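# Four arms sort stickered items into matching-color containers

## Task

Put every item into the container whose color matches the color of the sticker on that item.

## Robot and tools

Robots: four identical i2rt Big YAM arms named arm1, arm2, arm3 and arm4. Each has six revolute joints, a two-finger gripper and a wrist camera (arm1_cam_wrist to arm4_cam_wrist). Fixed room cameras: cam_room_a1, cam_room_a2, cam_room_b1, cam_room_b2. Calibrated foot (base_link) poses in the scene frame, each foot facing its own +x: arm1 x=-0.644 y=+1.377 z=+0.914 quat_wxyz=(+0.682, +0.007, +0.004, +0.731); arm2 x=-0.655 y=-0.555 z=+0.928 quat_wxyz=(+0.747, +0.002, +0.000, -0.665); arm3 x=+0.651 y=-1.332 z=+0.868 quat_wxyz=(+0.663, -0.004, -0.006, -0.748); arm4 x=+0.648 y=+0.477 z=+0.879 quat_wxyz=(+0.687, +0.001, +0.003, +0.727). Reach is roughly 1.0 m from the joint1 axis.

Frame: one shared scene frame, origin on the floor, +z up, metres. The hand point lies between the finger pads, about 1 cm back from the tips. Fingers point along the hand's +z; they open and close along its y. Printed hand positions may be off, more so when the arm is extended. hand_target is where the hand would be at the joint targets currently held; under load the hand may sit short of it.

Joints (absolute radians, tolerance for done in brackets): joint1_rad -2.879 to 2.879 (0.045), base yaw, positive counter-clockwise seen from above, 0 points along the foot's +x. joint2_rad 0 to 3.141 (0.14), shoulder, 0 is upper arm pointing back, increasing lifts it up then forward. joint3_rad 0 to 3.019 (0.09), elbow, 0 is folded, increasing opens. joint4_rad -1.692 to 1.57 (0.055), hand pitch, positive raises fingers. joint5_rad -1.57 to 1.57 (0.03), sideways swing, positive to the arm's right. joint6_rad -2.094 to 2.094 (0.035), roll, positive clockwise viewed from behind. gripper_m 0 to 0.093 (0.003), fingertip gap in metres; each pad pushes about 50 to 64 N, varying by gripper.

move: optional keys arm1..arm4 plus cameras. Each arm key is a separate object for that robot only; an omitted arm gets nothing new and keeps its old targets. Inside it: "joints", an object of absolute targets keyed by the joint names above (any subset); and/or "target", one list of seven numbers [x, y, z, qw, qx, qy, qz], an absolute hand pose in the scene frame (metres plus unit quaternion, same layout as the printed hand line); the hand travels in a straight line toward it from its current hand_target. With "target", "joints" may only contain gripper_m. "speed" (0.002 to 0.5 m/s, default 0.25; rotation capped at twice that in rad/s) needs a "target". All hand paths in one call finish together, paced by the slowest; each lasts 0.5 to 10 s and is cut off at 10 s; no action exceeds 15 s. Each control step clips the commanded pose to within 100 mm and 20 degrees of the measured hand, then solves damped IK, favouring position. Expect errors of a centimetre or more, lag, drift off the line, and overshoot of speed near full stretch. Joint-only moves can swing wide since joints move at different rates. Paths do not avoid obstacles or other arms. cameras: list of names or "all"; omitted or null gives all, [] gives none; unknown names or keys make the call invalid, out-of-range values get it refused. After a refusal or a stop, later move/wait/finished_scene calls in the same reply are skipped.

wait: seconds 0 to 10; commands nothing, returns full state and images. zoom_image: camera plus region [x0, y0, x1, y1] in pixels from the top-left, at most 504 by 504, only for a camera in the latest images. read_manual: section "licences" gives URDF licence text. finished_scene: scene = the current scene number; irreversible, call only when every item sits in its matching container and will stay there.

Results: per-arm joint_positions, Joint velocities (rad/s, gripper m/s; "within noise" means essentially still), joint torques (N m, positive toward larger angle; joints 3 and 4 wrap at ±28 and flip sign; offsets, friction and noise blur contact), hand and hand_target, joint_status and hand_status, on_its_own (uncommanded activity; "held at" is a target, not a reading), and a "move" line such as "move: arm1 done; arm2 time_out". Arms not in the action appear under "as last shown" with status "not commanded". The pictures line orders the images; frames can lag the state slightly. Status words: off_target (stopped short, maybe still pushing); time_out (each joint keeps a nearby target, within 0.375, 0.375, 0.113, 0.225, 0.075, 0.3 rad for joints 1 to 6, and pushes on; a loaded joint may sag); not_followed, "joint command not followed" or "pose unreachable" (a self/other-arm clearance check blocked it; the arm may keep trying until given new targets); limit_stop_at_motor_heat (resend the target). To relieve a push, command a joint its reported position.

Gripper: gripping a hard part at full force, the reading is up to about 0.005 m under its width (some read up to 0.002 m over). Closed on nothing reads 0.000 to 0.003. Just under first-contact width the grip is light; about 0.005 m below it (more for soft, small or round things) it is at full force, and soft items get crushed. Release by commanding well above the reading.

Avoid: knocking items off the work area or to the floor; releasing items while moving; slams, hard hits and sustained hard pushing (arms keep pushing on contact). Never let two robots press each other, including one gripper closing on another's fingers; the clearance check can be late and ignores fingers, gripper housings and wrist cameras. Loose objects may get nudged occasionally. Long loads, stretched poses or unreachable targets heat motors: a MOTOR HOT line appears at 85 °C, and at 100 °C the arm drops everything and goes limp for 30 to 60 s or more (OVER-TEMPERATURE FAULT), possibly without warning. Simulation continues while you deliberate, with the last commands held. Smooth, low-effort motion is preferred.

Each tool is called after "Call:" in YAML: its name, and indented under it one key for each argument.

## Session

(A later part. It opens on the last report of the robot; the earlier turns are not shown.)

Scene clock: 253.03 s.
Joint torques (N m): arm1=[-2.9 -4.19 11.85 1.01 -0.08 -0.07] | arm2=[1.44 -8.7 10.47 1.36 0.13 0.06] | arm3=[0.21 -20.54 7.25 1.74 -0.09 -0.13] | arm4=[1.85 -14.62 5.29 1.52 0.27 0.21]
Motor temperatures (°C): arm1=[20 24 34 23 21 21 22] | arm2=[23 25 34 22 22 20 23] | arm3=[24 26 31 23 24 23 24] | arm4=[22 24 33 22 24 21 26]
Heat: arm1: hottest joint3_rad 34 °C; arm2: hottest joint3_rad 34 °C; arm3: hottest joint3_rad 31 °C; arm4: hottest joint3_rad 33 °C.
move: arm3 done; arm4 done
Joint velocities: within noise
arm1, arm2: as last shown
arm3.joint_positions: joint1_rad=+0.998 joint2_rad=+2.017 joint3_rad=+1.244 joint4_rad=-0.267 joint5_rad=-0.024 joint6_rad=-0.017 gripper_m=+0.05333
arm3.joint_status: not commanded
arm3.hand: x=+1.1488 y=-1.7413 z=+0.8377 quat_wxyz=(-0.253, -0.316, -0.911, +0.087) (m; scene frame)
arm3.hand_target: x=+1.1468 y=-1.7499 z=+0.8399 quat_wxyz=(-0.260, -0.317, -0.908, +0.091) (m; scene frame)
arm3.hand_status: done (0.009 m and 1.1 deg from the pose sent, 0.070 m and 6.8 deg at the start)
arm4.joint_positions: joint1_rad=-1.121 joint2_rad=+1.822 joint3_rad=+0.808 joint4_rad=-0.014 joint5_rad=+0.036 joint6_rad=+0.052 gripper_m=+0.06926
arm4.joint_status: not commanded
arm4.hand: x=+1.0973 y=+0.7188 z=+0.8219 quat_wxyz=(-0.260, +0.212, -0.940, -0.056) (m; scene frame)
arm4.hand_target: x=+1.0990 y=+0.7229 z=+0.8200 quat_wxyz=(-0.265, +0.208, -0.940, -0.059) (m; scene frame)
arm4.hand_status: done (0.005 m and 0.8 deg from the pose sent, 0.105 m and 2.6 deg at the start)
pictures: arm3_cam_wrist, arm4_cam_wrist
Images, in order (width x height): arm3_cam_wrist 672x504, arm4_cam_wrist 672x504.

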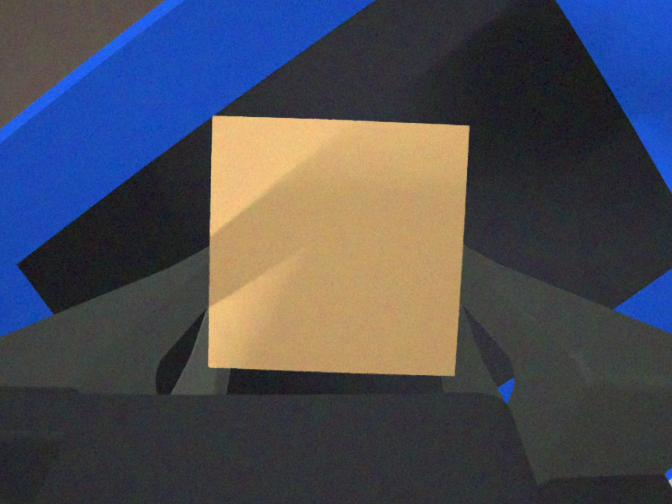

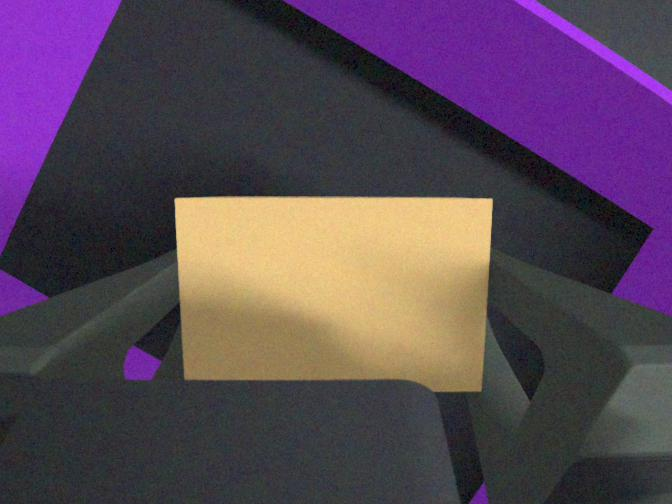

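Call:
move:
  arm3: {"target":[1.14,-1.752,0.79,0.2364,0.3192,0.9140,-0.0826],"speed":0.1}
  arm4: {"target":[1.096,0.723,0.78,0.2568,-0.2088,0.9419,0.0569],"speed":0.1}
  cameras: []

Call:
move:
  arm3: {"target":[1.14,-1.752,0.77,0.2364,0.3192,0.9140,-0.0826],"speed":0.06}
  arm4: {"target":[1.096,0.723,0.758,0.2568,-0.2088,0.9419,0.0569],"speed":0.06}
  cameras: ["arm3_cam_wrist","arm4_cam_wrist"]

Scene clock: 260.80 s.
Joint torques (N m): arm1=[-2.55 -4.48 11.82 1.03 -0.05 -0.03] | arm2=[1.44 -8.7 10.5 1.35 0.12 0.05] | arm3=[0.15 -20.54 7.86 1.62 -0.08 -0.11] | arm4=[1.61 -15.03 4.75 1.46 0.26 0.18]
Motor temperatures (°C): arm1=[20 24 34 23 21 21 22] | arm2=[23 25 34 22 22 20 23] | arm3=[24 25 30 23 24 23 24] | arm4=[22 24 32 22 24 21 26]
Heat: arm1: hottest joint3_rad 34 °C; arm2: hottest joint3_rad 34 °C; arm3: hottest joint3_rad 30 °C; arm4: hottest joint3_rad 32 °C.
move: arm3 off_target; arm4 done
Joint velocities: within noise
arm1, arm2: as last shown
arm3.joint_positions: joint1_rad=+0.989 joint2_rad=+2.110 joint3_rad=+1.244 joint4_rad=-0.239 joint5_rad=-0.027 joint6_rad=-0.027 gripper_m=+0.05333
arm3.joint_status: not commanded
arm3.hand: x=+1.1366 y=-1.7381 z=+0.7836 quat_wxyz=(-0.223, -0.318, -0.918, +0.076) (m; scene frame)
arm3.hand_target: x=+1.1396 y=-1.7519 z=+0.7902 quat_wxyz=(-0.236, -0.319, -0.914, +0.083) (m; scene frame)
arm3.hand_status: off_target (0.016 m and 1.8 deg from the pose sent, 0.050 m and 2.0 deg at the start)
arm4.joint_positions: joint1_rad=-1.119 joint2_rad=+1.923 joint3_rad=+0.808 joint4_rad=+0.072 joint5_rad=+0.036 joint6_rad=+0.055 gripper_m=+0.06926
arm4.joint_status: not commanded
arm4.hand: x=+1.0944 y=+0.7182 z=+0.7833 quat_wxyz=(-0.253, +0.212, -0.942, -0.055) (m; scene frame)
arm4.hand_target: x=+1.0959 y=+0.7230 z=+0.7801 quat_wxyz=(-0.257, +0.209, -0.942, -0.057) (m; scene frame)
arm4.hand_status: done (0.006 m and 0.7 deg from the pose sent, 0.042 m and 0.6 deg at the start)
pictures: none
No camera images: "cameras" was empty.

Scene clock: 261.93 s.
Joint torques (N m): arm1=[-2.9 -4.42 11.88 1.05 -0.07 -0.05] | arm2=[1.49 -8.7 10.48 1.33 0.12 0.06] | arm3=[0.15 -20.25 7.72 1.65 -0.08 -0.12] | arm4=[1.26 -14.97 4.62 1.47 0.23 0.17]
Motor temperatures (°C): arm1=[20 24 34 23 21 21 22] | arm2=[23 25 34 22 22 20 23] | arm3=[24 25 30 23 24 23 24] | arm4=[22 24 32 22 24 21 26]
Heat: arm1: hottest joint3_rad 34 °C; arm2: hottest joint3_rad 34 °C; arm3: hottest joint3_rad 30 °C; arm4: hottest joint3_rad 32 °C.
move: arm3 off_target; arm4 done
Joint velocities: within noise
arm1, arm2: as last shown
arm3.joint_positions: joint1_rad=+0.989 joint2_rad=+2.142 joint3_rad=+1.244 joint4_rad=-0.200 joint5_rad=-0.027 joint6_rad=-0.027 gripper_m=+0.05333
arm3.joint_status: not commanded
arm3.hand: x=+1.1375 y=-1.7391 z=+0.7683 quat_wxyz=(-0.226, -0.318, -0.918, +0.077) (m; scene frame)
arm3.hand_target: x=+1.1395 y=-1.7519 z=+0.7701 quat_wxyz=(-0.236, -0.319, -0.914, +0.083) (m; scene frame)
arm3.hand_status: off_target (0.013 m and 1.4 deg from the pose sent, 0.020 m and 1.8 deg at the start)
arm4.joint_positions: joint1_rad=-1.119 joint2_rad=+1.982 joint3_rad=+0.808 joint4_rad=+0.129 joint5_rad=+0.036 joint6_rad=+0.055 gripper_m=+0.06926
arm4.joint_status: not commanded
arm4.hand: x=+1.0928 y=+0.7173 z=+0.7616 quat_wxyz=(-0.252, +0.212, -0.943, -0.054) (m; scene frame)
arm4.hand_target: x=+1.0959 y=+0.7230 z=+0.7582 quat_wxyz=(-0.257, +0.209, -0.942, -0.057) (m; scene frame)
arm4.hand_status: done (0.007 m and 0.8 deg from the pose sent, 0.026 m and 0.7 deg at the start)
pictures: arm3_cam_wrist, arm4_cam_wrist
Images, in order (width x height): arm3_cam_wrist 672x504, arm4_cam_wrist 672x504.

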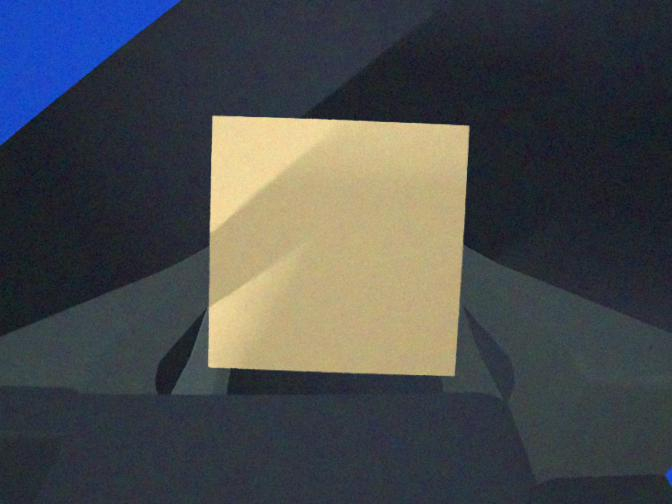

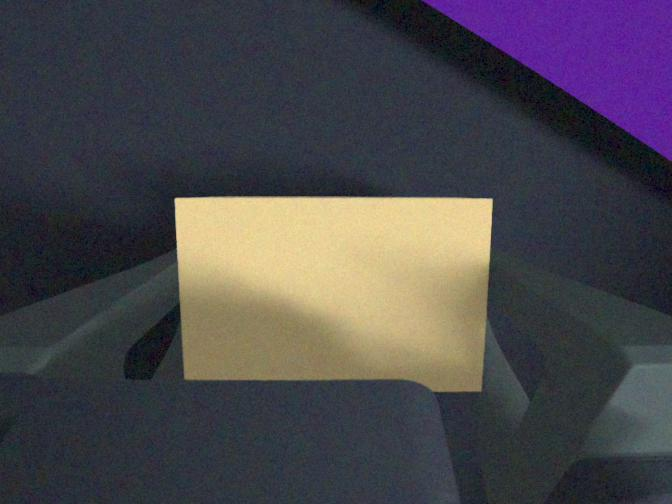

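Call:
move:
  arm3: {"target":[1.14,-1.752,0.757,0.2364,0.3192,0.9140,-0.0826],"speed":0.05}
  arm4: {"target":[1.096,0.723,0.745,0.2568,-0.2088,0.9419,0.0569],"speed":0.05}
  cameras: []

Call:
move:
  arm3: {"target":[1.14,-1.752,0.747,0.2364,0.3192,0.9140,-0.0826],"speed":0.05}
  arm4: {"target":[1.096,0.723,0.735,0.2568,-0.2088,0.9419,0.0569],"speed":0.05}
  cameras: []

Call:
move:
  arm3: {"target":[1.14,-1.752,0.737,0.2364,0.3192,0.9140,-0.0826],"speed":0.05}
  arm4: {"target":[1.096,0.723,0.726,0.2568,-0.2088,0.9419,0.0569],"speed":0.05}
  cameras: []

Scene clock: 270.40 s.
Joint torques (N m): arm1=[-2.43 -4.48 11.9 1.11 -0.04 -0.06] | arm2=[1.38 -8.7 10.5 1.37 0.12 0.06] | arm3=[0.26 -18.55 7.76 1.57 -0.05 -0.12] | arm4=[1.44 -14.92 4.52 1.42 0.27 0.16]
Motor temperatures (°C): arm1=[20 24 34 23 21 21 22] | arm2=[23 25 34 22 22 20 23] | arm3=[24 25 30 23 24 23 24] | arm4=[22 25 31 22 24 21 26]
Heat: arm1: hottest joint3_rad 34 °C; arm2: hottest joint3_rad 34 °C; arm3: hottest joint3_rad 30 °C; arm4: hottest joint3_rad 31 °C.
move: arm3 off_target; arm4 done
Joint velocities: within noise
arm1, arm2: as last shown
arm3.joint_positions: joint1_rad=+0.989 joint2_rad=+2.151 joint3_rad=+1.244 joint4_rad=-0.171 joint5_rad=-0.028 joint6_rad=-0.027 gripper_m=+0.05333
arm3.joint_status: not commanded
arm3.hand: x=+1.1408 y=-1.7417 z=+0.7662 quat_wxyz=(-0.235, -0.316, -0.915, +0.081) (m; scene frame)
arm3.hand_target: x=+1.1396 y=-1.7517 z=+0.7572 quat_wxyz=(-0.236, -0.319, -0.914, +0.083) (m; scene frame)
arm3.hand_status: off_target (0.014 m and 0.4 deg from the pose sent, 0.017 m and 1.4 deg at the start)
arm4.joint_positions: joint1_rad=-1.119 joint2_rad=+2.017 joint3_rad=+0.808 joint4_rad=+0.162 joint5_rad=+0.036 joint6_rad=+0.055 gripper_m=+0.06926
arm4.joint_status: not commanded
arm4.hand: x=+1.0911 y=+0.7163 z=+0.7486 quat_wxyz=(-0.250, +0.212, -0.943, -0.054) (m; scene frame)
arm4.hand_target: x=+1.0957 y=+0.7229 z=+0.7451 quat_wxyz=(-0.257, +0.209, -0.942, -0.057) (m; scene frame)
arm4.hand_status: done (0.009 m and 0.9 deg from the pose sent, 0.018 m and 0.8 deg at the start)
pictures: none
No camera images: "cameras" was empty.

Scene clock: 271.37 s.
Joint torques (N m): arm1=[-2.67 -4.6 11.97 0.96 -0.05 -0.04] | arm2=[1.44 -8.7 10.47 1.36 0.13 0.06] | arm3=[0.21 -17.38 7.77 1.43 -0.03 -0.11] | arm4=[1.44 -15.09 4.77 1.42 0.24 0.19]
Motor temperatures (°C): arm1=[20 24 34 23 21 21 22] | arm2=[23 25 34 22 22 20 23] | arm3=[24 25 30 23 24 23 24] | arm4=[22 25 31 22 24 21 26]
Heat: arm1: hottest joint3_rad 34 °C; arm2: hottest joint3_rad 34 °C; arm3: hottest joint3_rad 30 °C; arm4: hottest joint3_rad 31 °C.
move: arm3 off_target; arm4 off_target
Joint velocities: within noise
arm1, arm2: as last shown
arm3.joint_positions: joint1_rad=+0.989 joint2_rad=+2.157 joint3_rad=+1.244 joint4_rad=-0.149 joint5_rad=-0.028 joint6_rad=-0.027 gripper_m=+0.05333
arm3.joint_status: not commanded
arm3.hand: x=+1.1434 y=-1.7439 z=+0.7649 quat_wxyz=(-0.243, -0.316, -0.914, +0.083) (m; scene frame)
arm3.hand_target: x=+1.1392 y=-1.7514 z=+0.7473 quat_wxyz=(-0.236, -0.319, -0.914, +0.083) (m; scene frame)
arm3.hand_status: off_target (0.020 m and 0.8 deg from the pose sent, 0.022 m and 0.4 deg at the start)
arm4.joint_positions: joint1_rad=-1.119 joint2_rad=+2.045 joint3_rad=+0.808 joint4_rad=+0.186 joint5_rad=+0.036 joint6_rad=+0.055 gripper_m=+0.06926
arm4.joint_status: not commanded
arm4.hand: x=+1.0892 y=+0.7153 z=+0.7382 quat_wxyz=(-0.249, +0.213, -0.943, -0.054) (m; scene frame)
arm4.hand_target: x=+1.0958 y=+0.7229 z=+0.7353 quat_wxyz=(-0.257, +0.209, -0.942, -0.057) (m; scene frame)
arm4.hand_status: off_target (0.011 m and 1.1 deg from the pose sent, 0.016 m and 0.9 deg at the start)
pictures: none
No camera images: "cameras" was empty.

Scene clock: 272.33 s.
Joint torques (N m): arm1=[-2.67 -4.6 11.93 1.09 -0.09 -0.05] | arm2=[1.49 -8.64 10.5 1.4 0.12 0.05] | arm3=[0.21 -16.21 7.8 1.24 -0.01 -0.11] | arm4=[1.85 -13.92 4.86 1.36 0.24 0.16]
Motor temperatures (°C): arm1=[20 24 34 23 21 21 22] | arm2=[23 25 34 22 22 20 23] | arm3=[24 25 30 23 24 23 24] | arm4=[22 24 31 22 24 21 26]
Heat: arm1: hottest joint3_rad 34 °C; arm2: hottest joint3_rad 34 °C; arm3: hottest joint3_rad 30 °C; arm4: hottest joint3_rad 31 °C.
move: arm3 off_target; arm4 off_target
Joint velocities: within noise
arm1.joint_positions: joint1_rad=-2.264 joint2_rad=+1.096 joint3_rad=+0.881 joint4_rad=-0.779 joint5_rad=-0.008 joint6_rad=+0.005 gripper_m=+0.09294
arm1.joint_status: not commanded
arm1.hand: x=-0.3020 y=+1.1341 z=+1.1189 quat_wxyz=(-0.264, -0.295, -0.914, +0.084) (m; scene frame)
arm1.hand_target: x=-0.3040 y=+1.1301 z=+1.1199 quat_wxyz=(-0.262, -0.297, -0.914, +0.085) (m; scene frame)
arm1.hand_status: not commanded
arm2.joint_positions: joint1_rad=+0.911 joint2_rad=+1.125 joint3_rad=+0.871 joint4_rad=-0.731 joint5_rad=+0.003 joint6_rad=+0.005 gripper_m=+0.08990
arm2.joint_status: not commanded
arm2.hand: x=-0.2918 y=-0.7766 z=+1.1284 quat_wxyz=(-0.278, -0.260, -0.922, +0.077) (m; scene frame)
arm2.hand_target: x=-0.2949 y=-0.7711 z=+1.1202 quat_wxyz=(-0.266, -0.257, -0.926, +0.074) (m; scene frame)
arm2.hand_status: not commanded
arm3.joint_positions: joint1_rad=+0.989 joint2_rad=+2.164 joint3_rad=+1.244 joint4_rad=-0.125 joint5_rad=-0.028 joint6_rad=-0.027 gripper_m=+0.05333
arm3.joint_status: not commanded
arm3.hand: x=+1.1460 y=-1.7460 z=+0.7638 quat_wxyz=(-0.250, -0.315, -0.912, +0.086) (m; scene frame)
arm3.hand_target: x=+1.1388 y=-1.7509 z=+0.7378 quat_wxyz=(-0.236, -0.319, -0.914, +0.083) (m; scene frame)
arm3.hand_status: off_target (0.028 m and 1.7 deg from the pose sent, 0.029 m and 0.8 deg at the start)
arm4.joint_positions: joint1_rad=-1.119 joint2_rad=+2.053 joint3_rad=+0.808 joint4_rad=+0.209 joint5_rad=+0.037 joint6_rad=+0.055 gripper_m=+0.06926
arm4.joint_status: not commanded
arm4.hand: x=+1.0914 y=+0.7166 z=+0.7370 quat_wxyz=(-0.256, +0.212, -0.942, -0.055) (m; scene frame)
arm4.hand_target: x=+1.0954 y=+0.7227 z=+0.7263 quat_wxyz=(-0.257, +0.209, -0.942, -0.057) (m; scene frame)
arm4.hand_status: off_target (0.014 m and 0.4 deg from the pose sent, 0.016 m and 1.1 deg at the start)
pictures: none
No camera images: "cameras" was empty.

Call:
move:
  arm3: {"target":[1.143,-1.747,0.762,0.2364,0.3192,0.9140,-0.0826],"speed":0.05}
  arm4: {"target":[1.094,0.720,0.735,0.2568,-0.2088,0.9419,0.0569],"speed":0.05}
  cameras: []

Call:
move:
  arm3: {"joints":{"gripper_m":0.067}}
  arm4: {"joints":{"gripper_m":0.08}}
  cameras: []

Call:
move:
  arm3: {"joints":{"gripper_m":0.085}}
  arm4: {"joints":{"gripper_m":0.092}}
  cameras: ["arm3_cam_wrist","arm4_cam_wrist"]

Scene clock: 278.57 s.
Joint torques (N m): arm1=[-2.49 -4.42 11.88 1.03 -0.08 -0.03] | arm2=[1.26 -8.59 10.5 1.37 0.12 0.05] | arm3=[0.79 -20.66 7.38 -0.02 0.16 -0.02] | arm4=[1.03 -15.85 4.11 0.91 0.12 0.14]
Motor temperatures (°C): arm1=[20 24 34 23 21 21 22] | arm2=[23 25 34 22 22 20 23] | arm3=[24 26 30 23 24 23 24] | arm4=[22 24 31 22 24 21 26]
Heat: arm1: hottest joint3_rad 34 °C; arm2: hottest joint3_rad 34 °C; arm3: hottest joint3_rad 30 °C; arm4: hottest joint3_rad 31 °C.
move: arm3 done; arm4 done
Joint velocities: within noise
arm1, arm2: as last shown
arm3.joint_positions: joint1_rad=+0.989 joint2_rad=+2.161 joint3_rad=+1.246 joint4_rad=-0.141 joint5_rad=-0.028 joint6_rad=-0.027 gripper_m=+0.05333
arm3.joint_status: not commanded
arm3.hand: x=+1.1446 y=-1.7448 z=+0.7643 quat_wxyz=(-0.245, -0.315, -0.913, +0.084) (m; scene frame)
arm3.hand_target: x=+1.1429 y=-1.7471 z=+0.7621 quat_wxyz=(-0.237, -0.319, -0.914, +0.083) (m; scene frame)
arm3.hand_status: done (0.004 m and 1.1 deg from the pose sent, 0.004 m and 1.7 deg at the start)
arm4.joint_positions: joint1_rad=-1.119 joint2_rad=+2.053 joint3_rad=+0.808 joint4_rad=+0.209 joint5_rad=+0.037 joint6_rad=+0.055 gripper_m=+0.06926
arm4.joint_status: not commanded
arm4.hand: x=+1.0914 y=+0.7166 z=+0.7370 quat_wxyz=(-0.256, +0.212, -0.942, -0.055) (m; scene frame)
arm4.hand_target: x=+1.0938 y=+0.7200 z=+0.7350 quat_wxyz=(-0.257, +0.209, -0.942, -0.057) (m; scene frame)
arm4.hand_status: done (0.005 m and 0.4 deg from the pose sent, 0.005 m and 0.4 deg at the start)
pictures: none
No camera images: "cameras" was empty.

Scene clock: 279.03 s.
Joint torques (N m): arm1=[-2.32 -4.31 11.89 0.95 -0.07 -0.03] | arm2=[1.55 -8.64 10.5 1.39 0.12 0.06] | arm3=[0.79 -20.31 7.25 0.66 0.11 -0.03] | arm4=[0.85 -15.91 4.22 1.03 0.16 0.13]
Motor temperatures (°C): arm1=[20 24 34 23 21 21 22] | arm2=[23 25 34 22 22 20 23] | arm3=[24 26 30 23 24 23 24] | arm4=[22 24 31 22 24 21 26]
Heat: arm1: hottest joint3_rad 34 °C; arm2: hottest joint3_rad 34 °C; arm3: hottest joint3_rad 30 °C; arm4: hottest joint3_rad 31 °C.
move: arm3 done; arm4 done
Joint velocities: within noise
arm1, arm2: as last shown
arm3.joint_positions: joint1_rad=+0.989 joint2_rad=+2.161 joint3_rad=+1.246 joint4_rad=-0.159 joint5_rad=-0.027 joint6_rad=-0.027 gripper_m=+0.06697
arm3.joint_status: all done
arm3.hand: x=+1.1415 y=-1.7425 z=+0.7619 quat_wxyz=(-0.237, -0.316, -0.915, +0.081) (m; scene frame)
arm3.hand_target: x=+1.1429 y=-1.7470 z=+0.7620 quat_wxyz=(-0.236, -0.319, -0.914, +0.083) (m; scene frame)
arm3.hand_status: not commanded
arm4.joint_positions: joint1_rad=-1.119 joint2_rad=+2.053 joint3_rad=+0.808 joint4_rad=+0.209 joint5_rad=+0.037 joint6_rad=+0.055 gripper_m=+0.07992
arm4.joint_status: all done
arm4.hand: x=+1.0914 y=+0.7166 z=+0.7370 quat_wxyz=(-0.256, +0.212, -0.942, -0.055) (m; scene frame)
arm4.hand_target: x=+1.0938 y=+0.7200 z=+0.7350 quat_wxyz=(-0.257, +0.209, -0.942, -0.057) (m; scene frame)
arm4.hand_status: not commanded
pictures: none
No camera images: "cameras" was empty.

Scene clock: 279.50 s.
Joint torques (N m): arm1=[-2.73 -4.54 12.04 0.9 -0.04 -0.03] | arm2=[1.38 -8.76 10.47 1.37 0.12 0.05] | arm3=[0.73 -20.54 7.39 0.72 0.11 -0.03] | arm4=[0.85 -16.26 4.12 0.9 0.16 0.13]
Motor temperatures (°C): arm1=[20 24 34 23 21 21 22] | arm2=[23 25 34 22 22 20 23] | arm3=[24 26 30 23 24 23 24] | arm4=[22 24 31 22 24 21 26]
Heat: arm1: hottest joint3_rad 34 °C; arm2: hottest joint3_rad 34 °C; arm3: hottest joint3_rad 30 °C; arm4: hottest joint3_rad 31 °C.
move: arm3 done; arm4 done
Joint velocities: within noise
arm1, arm2: as last shown
arm3.joint_positions: joint1_rad=+0.989 joint2_rad=+2.161 joint3_rad=+1.246 joint4_rad=-0.159 joint5_rad=-0.027 joint6_rad=-0.027 gripper_m=+0.08494
arm3.joint_status: all done
arm3.hand: x=+1.1415 y=-1.7425 z=+0.7619 quat_wxyz=(-0.237, -0.316, -0.915, +0.081) (m; scene frame)
arm3.hand_target: x=+1.1429 y=-1.7470 z=+0.7620 quat_wxyz=(-0.236, -0.319, -0.914, +0.083) (m; scene frame)
arm3.hand_status: not commanded
arm4.joint_positions: joint1_rad=-1.119 joint2_rad=+2.053 joint3_rad=+0.808 joint4_rad=+0.209 joint5_rad=+0.037 joint6_rad=+0.055 gripper_m=+0.09188
arm4.joint_status: all done
arm4.hand: x=+1.0914 y=+0.7166 z=+0.7370 quat_wxyz=(-0.256, +0.212, -0.942, -0.055) (m; scene frame)
arm4.hand_target: x=+1.0938 y=+0.7200 z=+0.7350 quat_wxyz=(-0.257, +0.209, -0.942, -0.057) (m; scene frame)
arm4.hand_status: not commanded
pictures: arm3_cam_wrist, arm4_cam_wrist
Images, in order (width x height): arm3_cam_wrist 672x504, arm4_cam_wrist 672x504.

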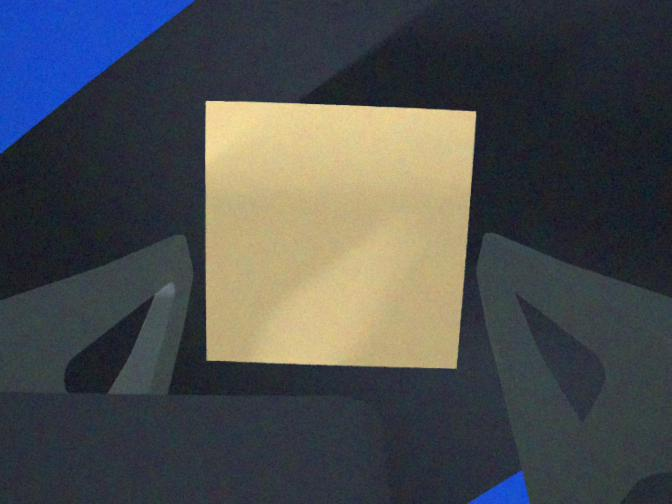

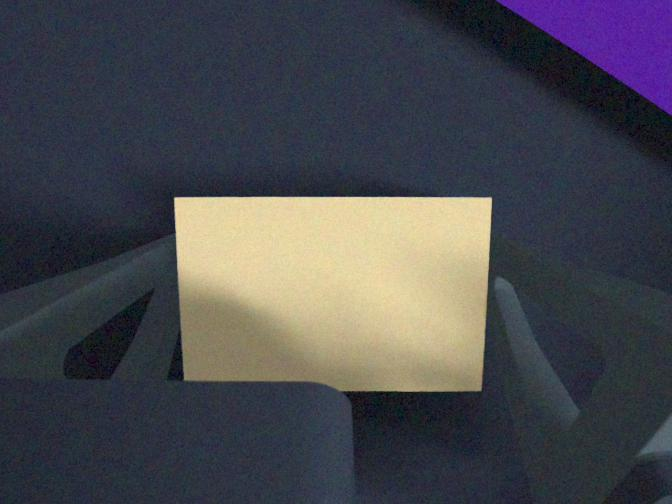

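Call:
move:
  arm3: {"target":[1.138,-1.742,0.95,0.2364,0.3192,0.9140,-0.0826],"speed":0.2}
  arm4: {"target":[1.088,0.716,0.94,0.2568,-0.2088,0.9419,0.0569],"speed":0.2}
  cameras: ["arm3_cam_wrist","arm4_cam_wrist"]

Scene clock: 288.43 s.
Joint torques (N m): arm1=[-3.08 -4.54 11.77 0.9 -0.05 -0.04] | arm2=[1.44 -8.64 10.5 1.37 0.12 0.06] | arm3=[0.73 -19.08 11.69 0.61 0.06 -0.05] | arm4=[1.08 -13.1 9.55 0.29 0.08 0.15]
Motor temperatures (°C): arm1=[20 24 34 23 21 21 22] | arm2=[23 25 34 22 22 20 23] | arm3=[24 26 30 23 24 23 24] | arm4=[22 24 30 22 24 21 26]
Heat: arm1: hottest joint3_rad 34 °C; arm2: hottest joint3_rad 34 °C; arm3: hottest joint3_rad 30 °C; arm4: hottest joint3_rad 30 °C.
move: arm3 off_target; arm4 off_target
Joint velocities: within noise
arm1, arm2: as last shown
arm3.joint_positions: joint1_rad=+0.989 joint2_rad=+1.835 joint3_rad=+1.286 joint4_rad=-0.558 joint5_rad=-0.027 joint6_rad=-0.027 gripper_m=+0.08494
arm3.joint_status: not commanded
arm3.hand: x=+1.1283 y=-1.7292 z=+0.9322 quat_wxyz=(-0.222, -0.318, -0.919, +0.076) (m; scene frame)
arm3.hand_target: x=+1.1373 y=-1.7416 z=+0.9503 quat_wxyz=(-0.237, -0.319, -0.914, +0.083) (m; scene frame)
arm3.hand_status: off_target (0.024 m and 2.0 deg from the pose sent, 0.188 m and 0.4 deg at the start)
arm4.joint_positions: joint1_rad=-1.119 joint2_rad=+1.530 joint3_rad=+0.826 joint4_rad=-0.354 joint5_rad=+0.037 joint6_rad=+0.055 gripper_m=+0.09188
arm4.joint_status: not commanded
arm4.hand: x=+1.0760 y=+0.7081 z=+0.9266 quat_wxyz=(-0.246, +0.213, -0.944, -0.052) (m; scene frame)
arm4.hand_target: x=+1.0875 y=+0.7158 z=+0.9403 quat_wxyz=(-0.257, +0.209, -0.942, -0.057) (m; scene frame)
arm4.hand_status: off_target (0.020 m and 1.5 deg from the pose sent, 0.203 m and 0.4 deg at the start)
pictures: arm3_cam_wrist, arm4_cam_wrist
Images, in order (width x height): arm3_cam_wrist 672x504, arm4_cam_wrist 672x504.

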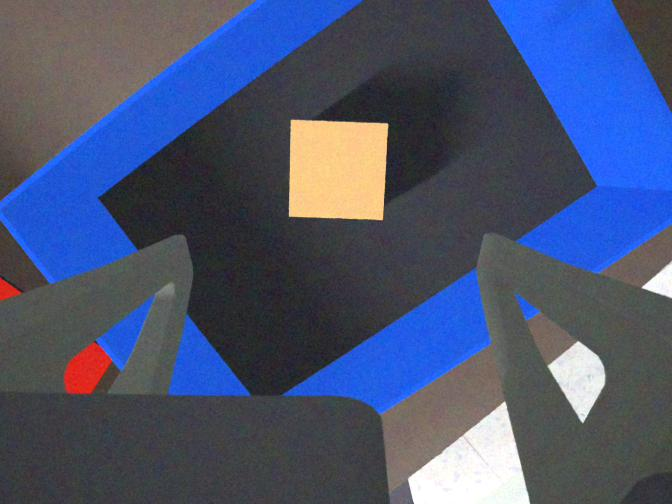

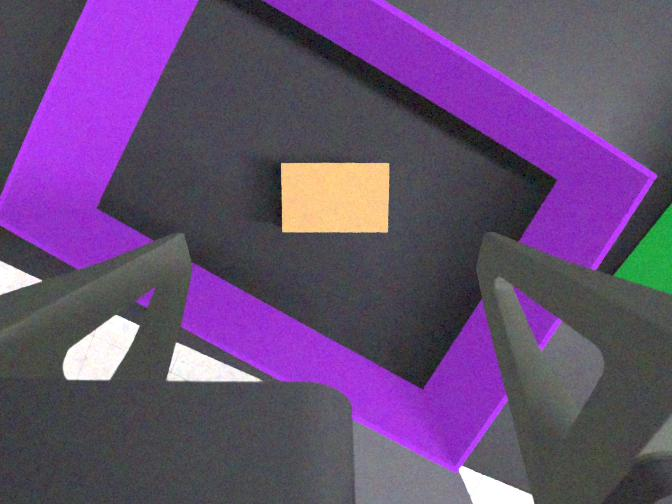

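Call:
finished_scene:
  scene: 3

The scene is finished: the task was done.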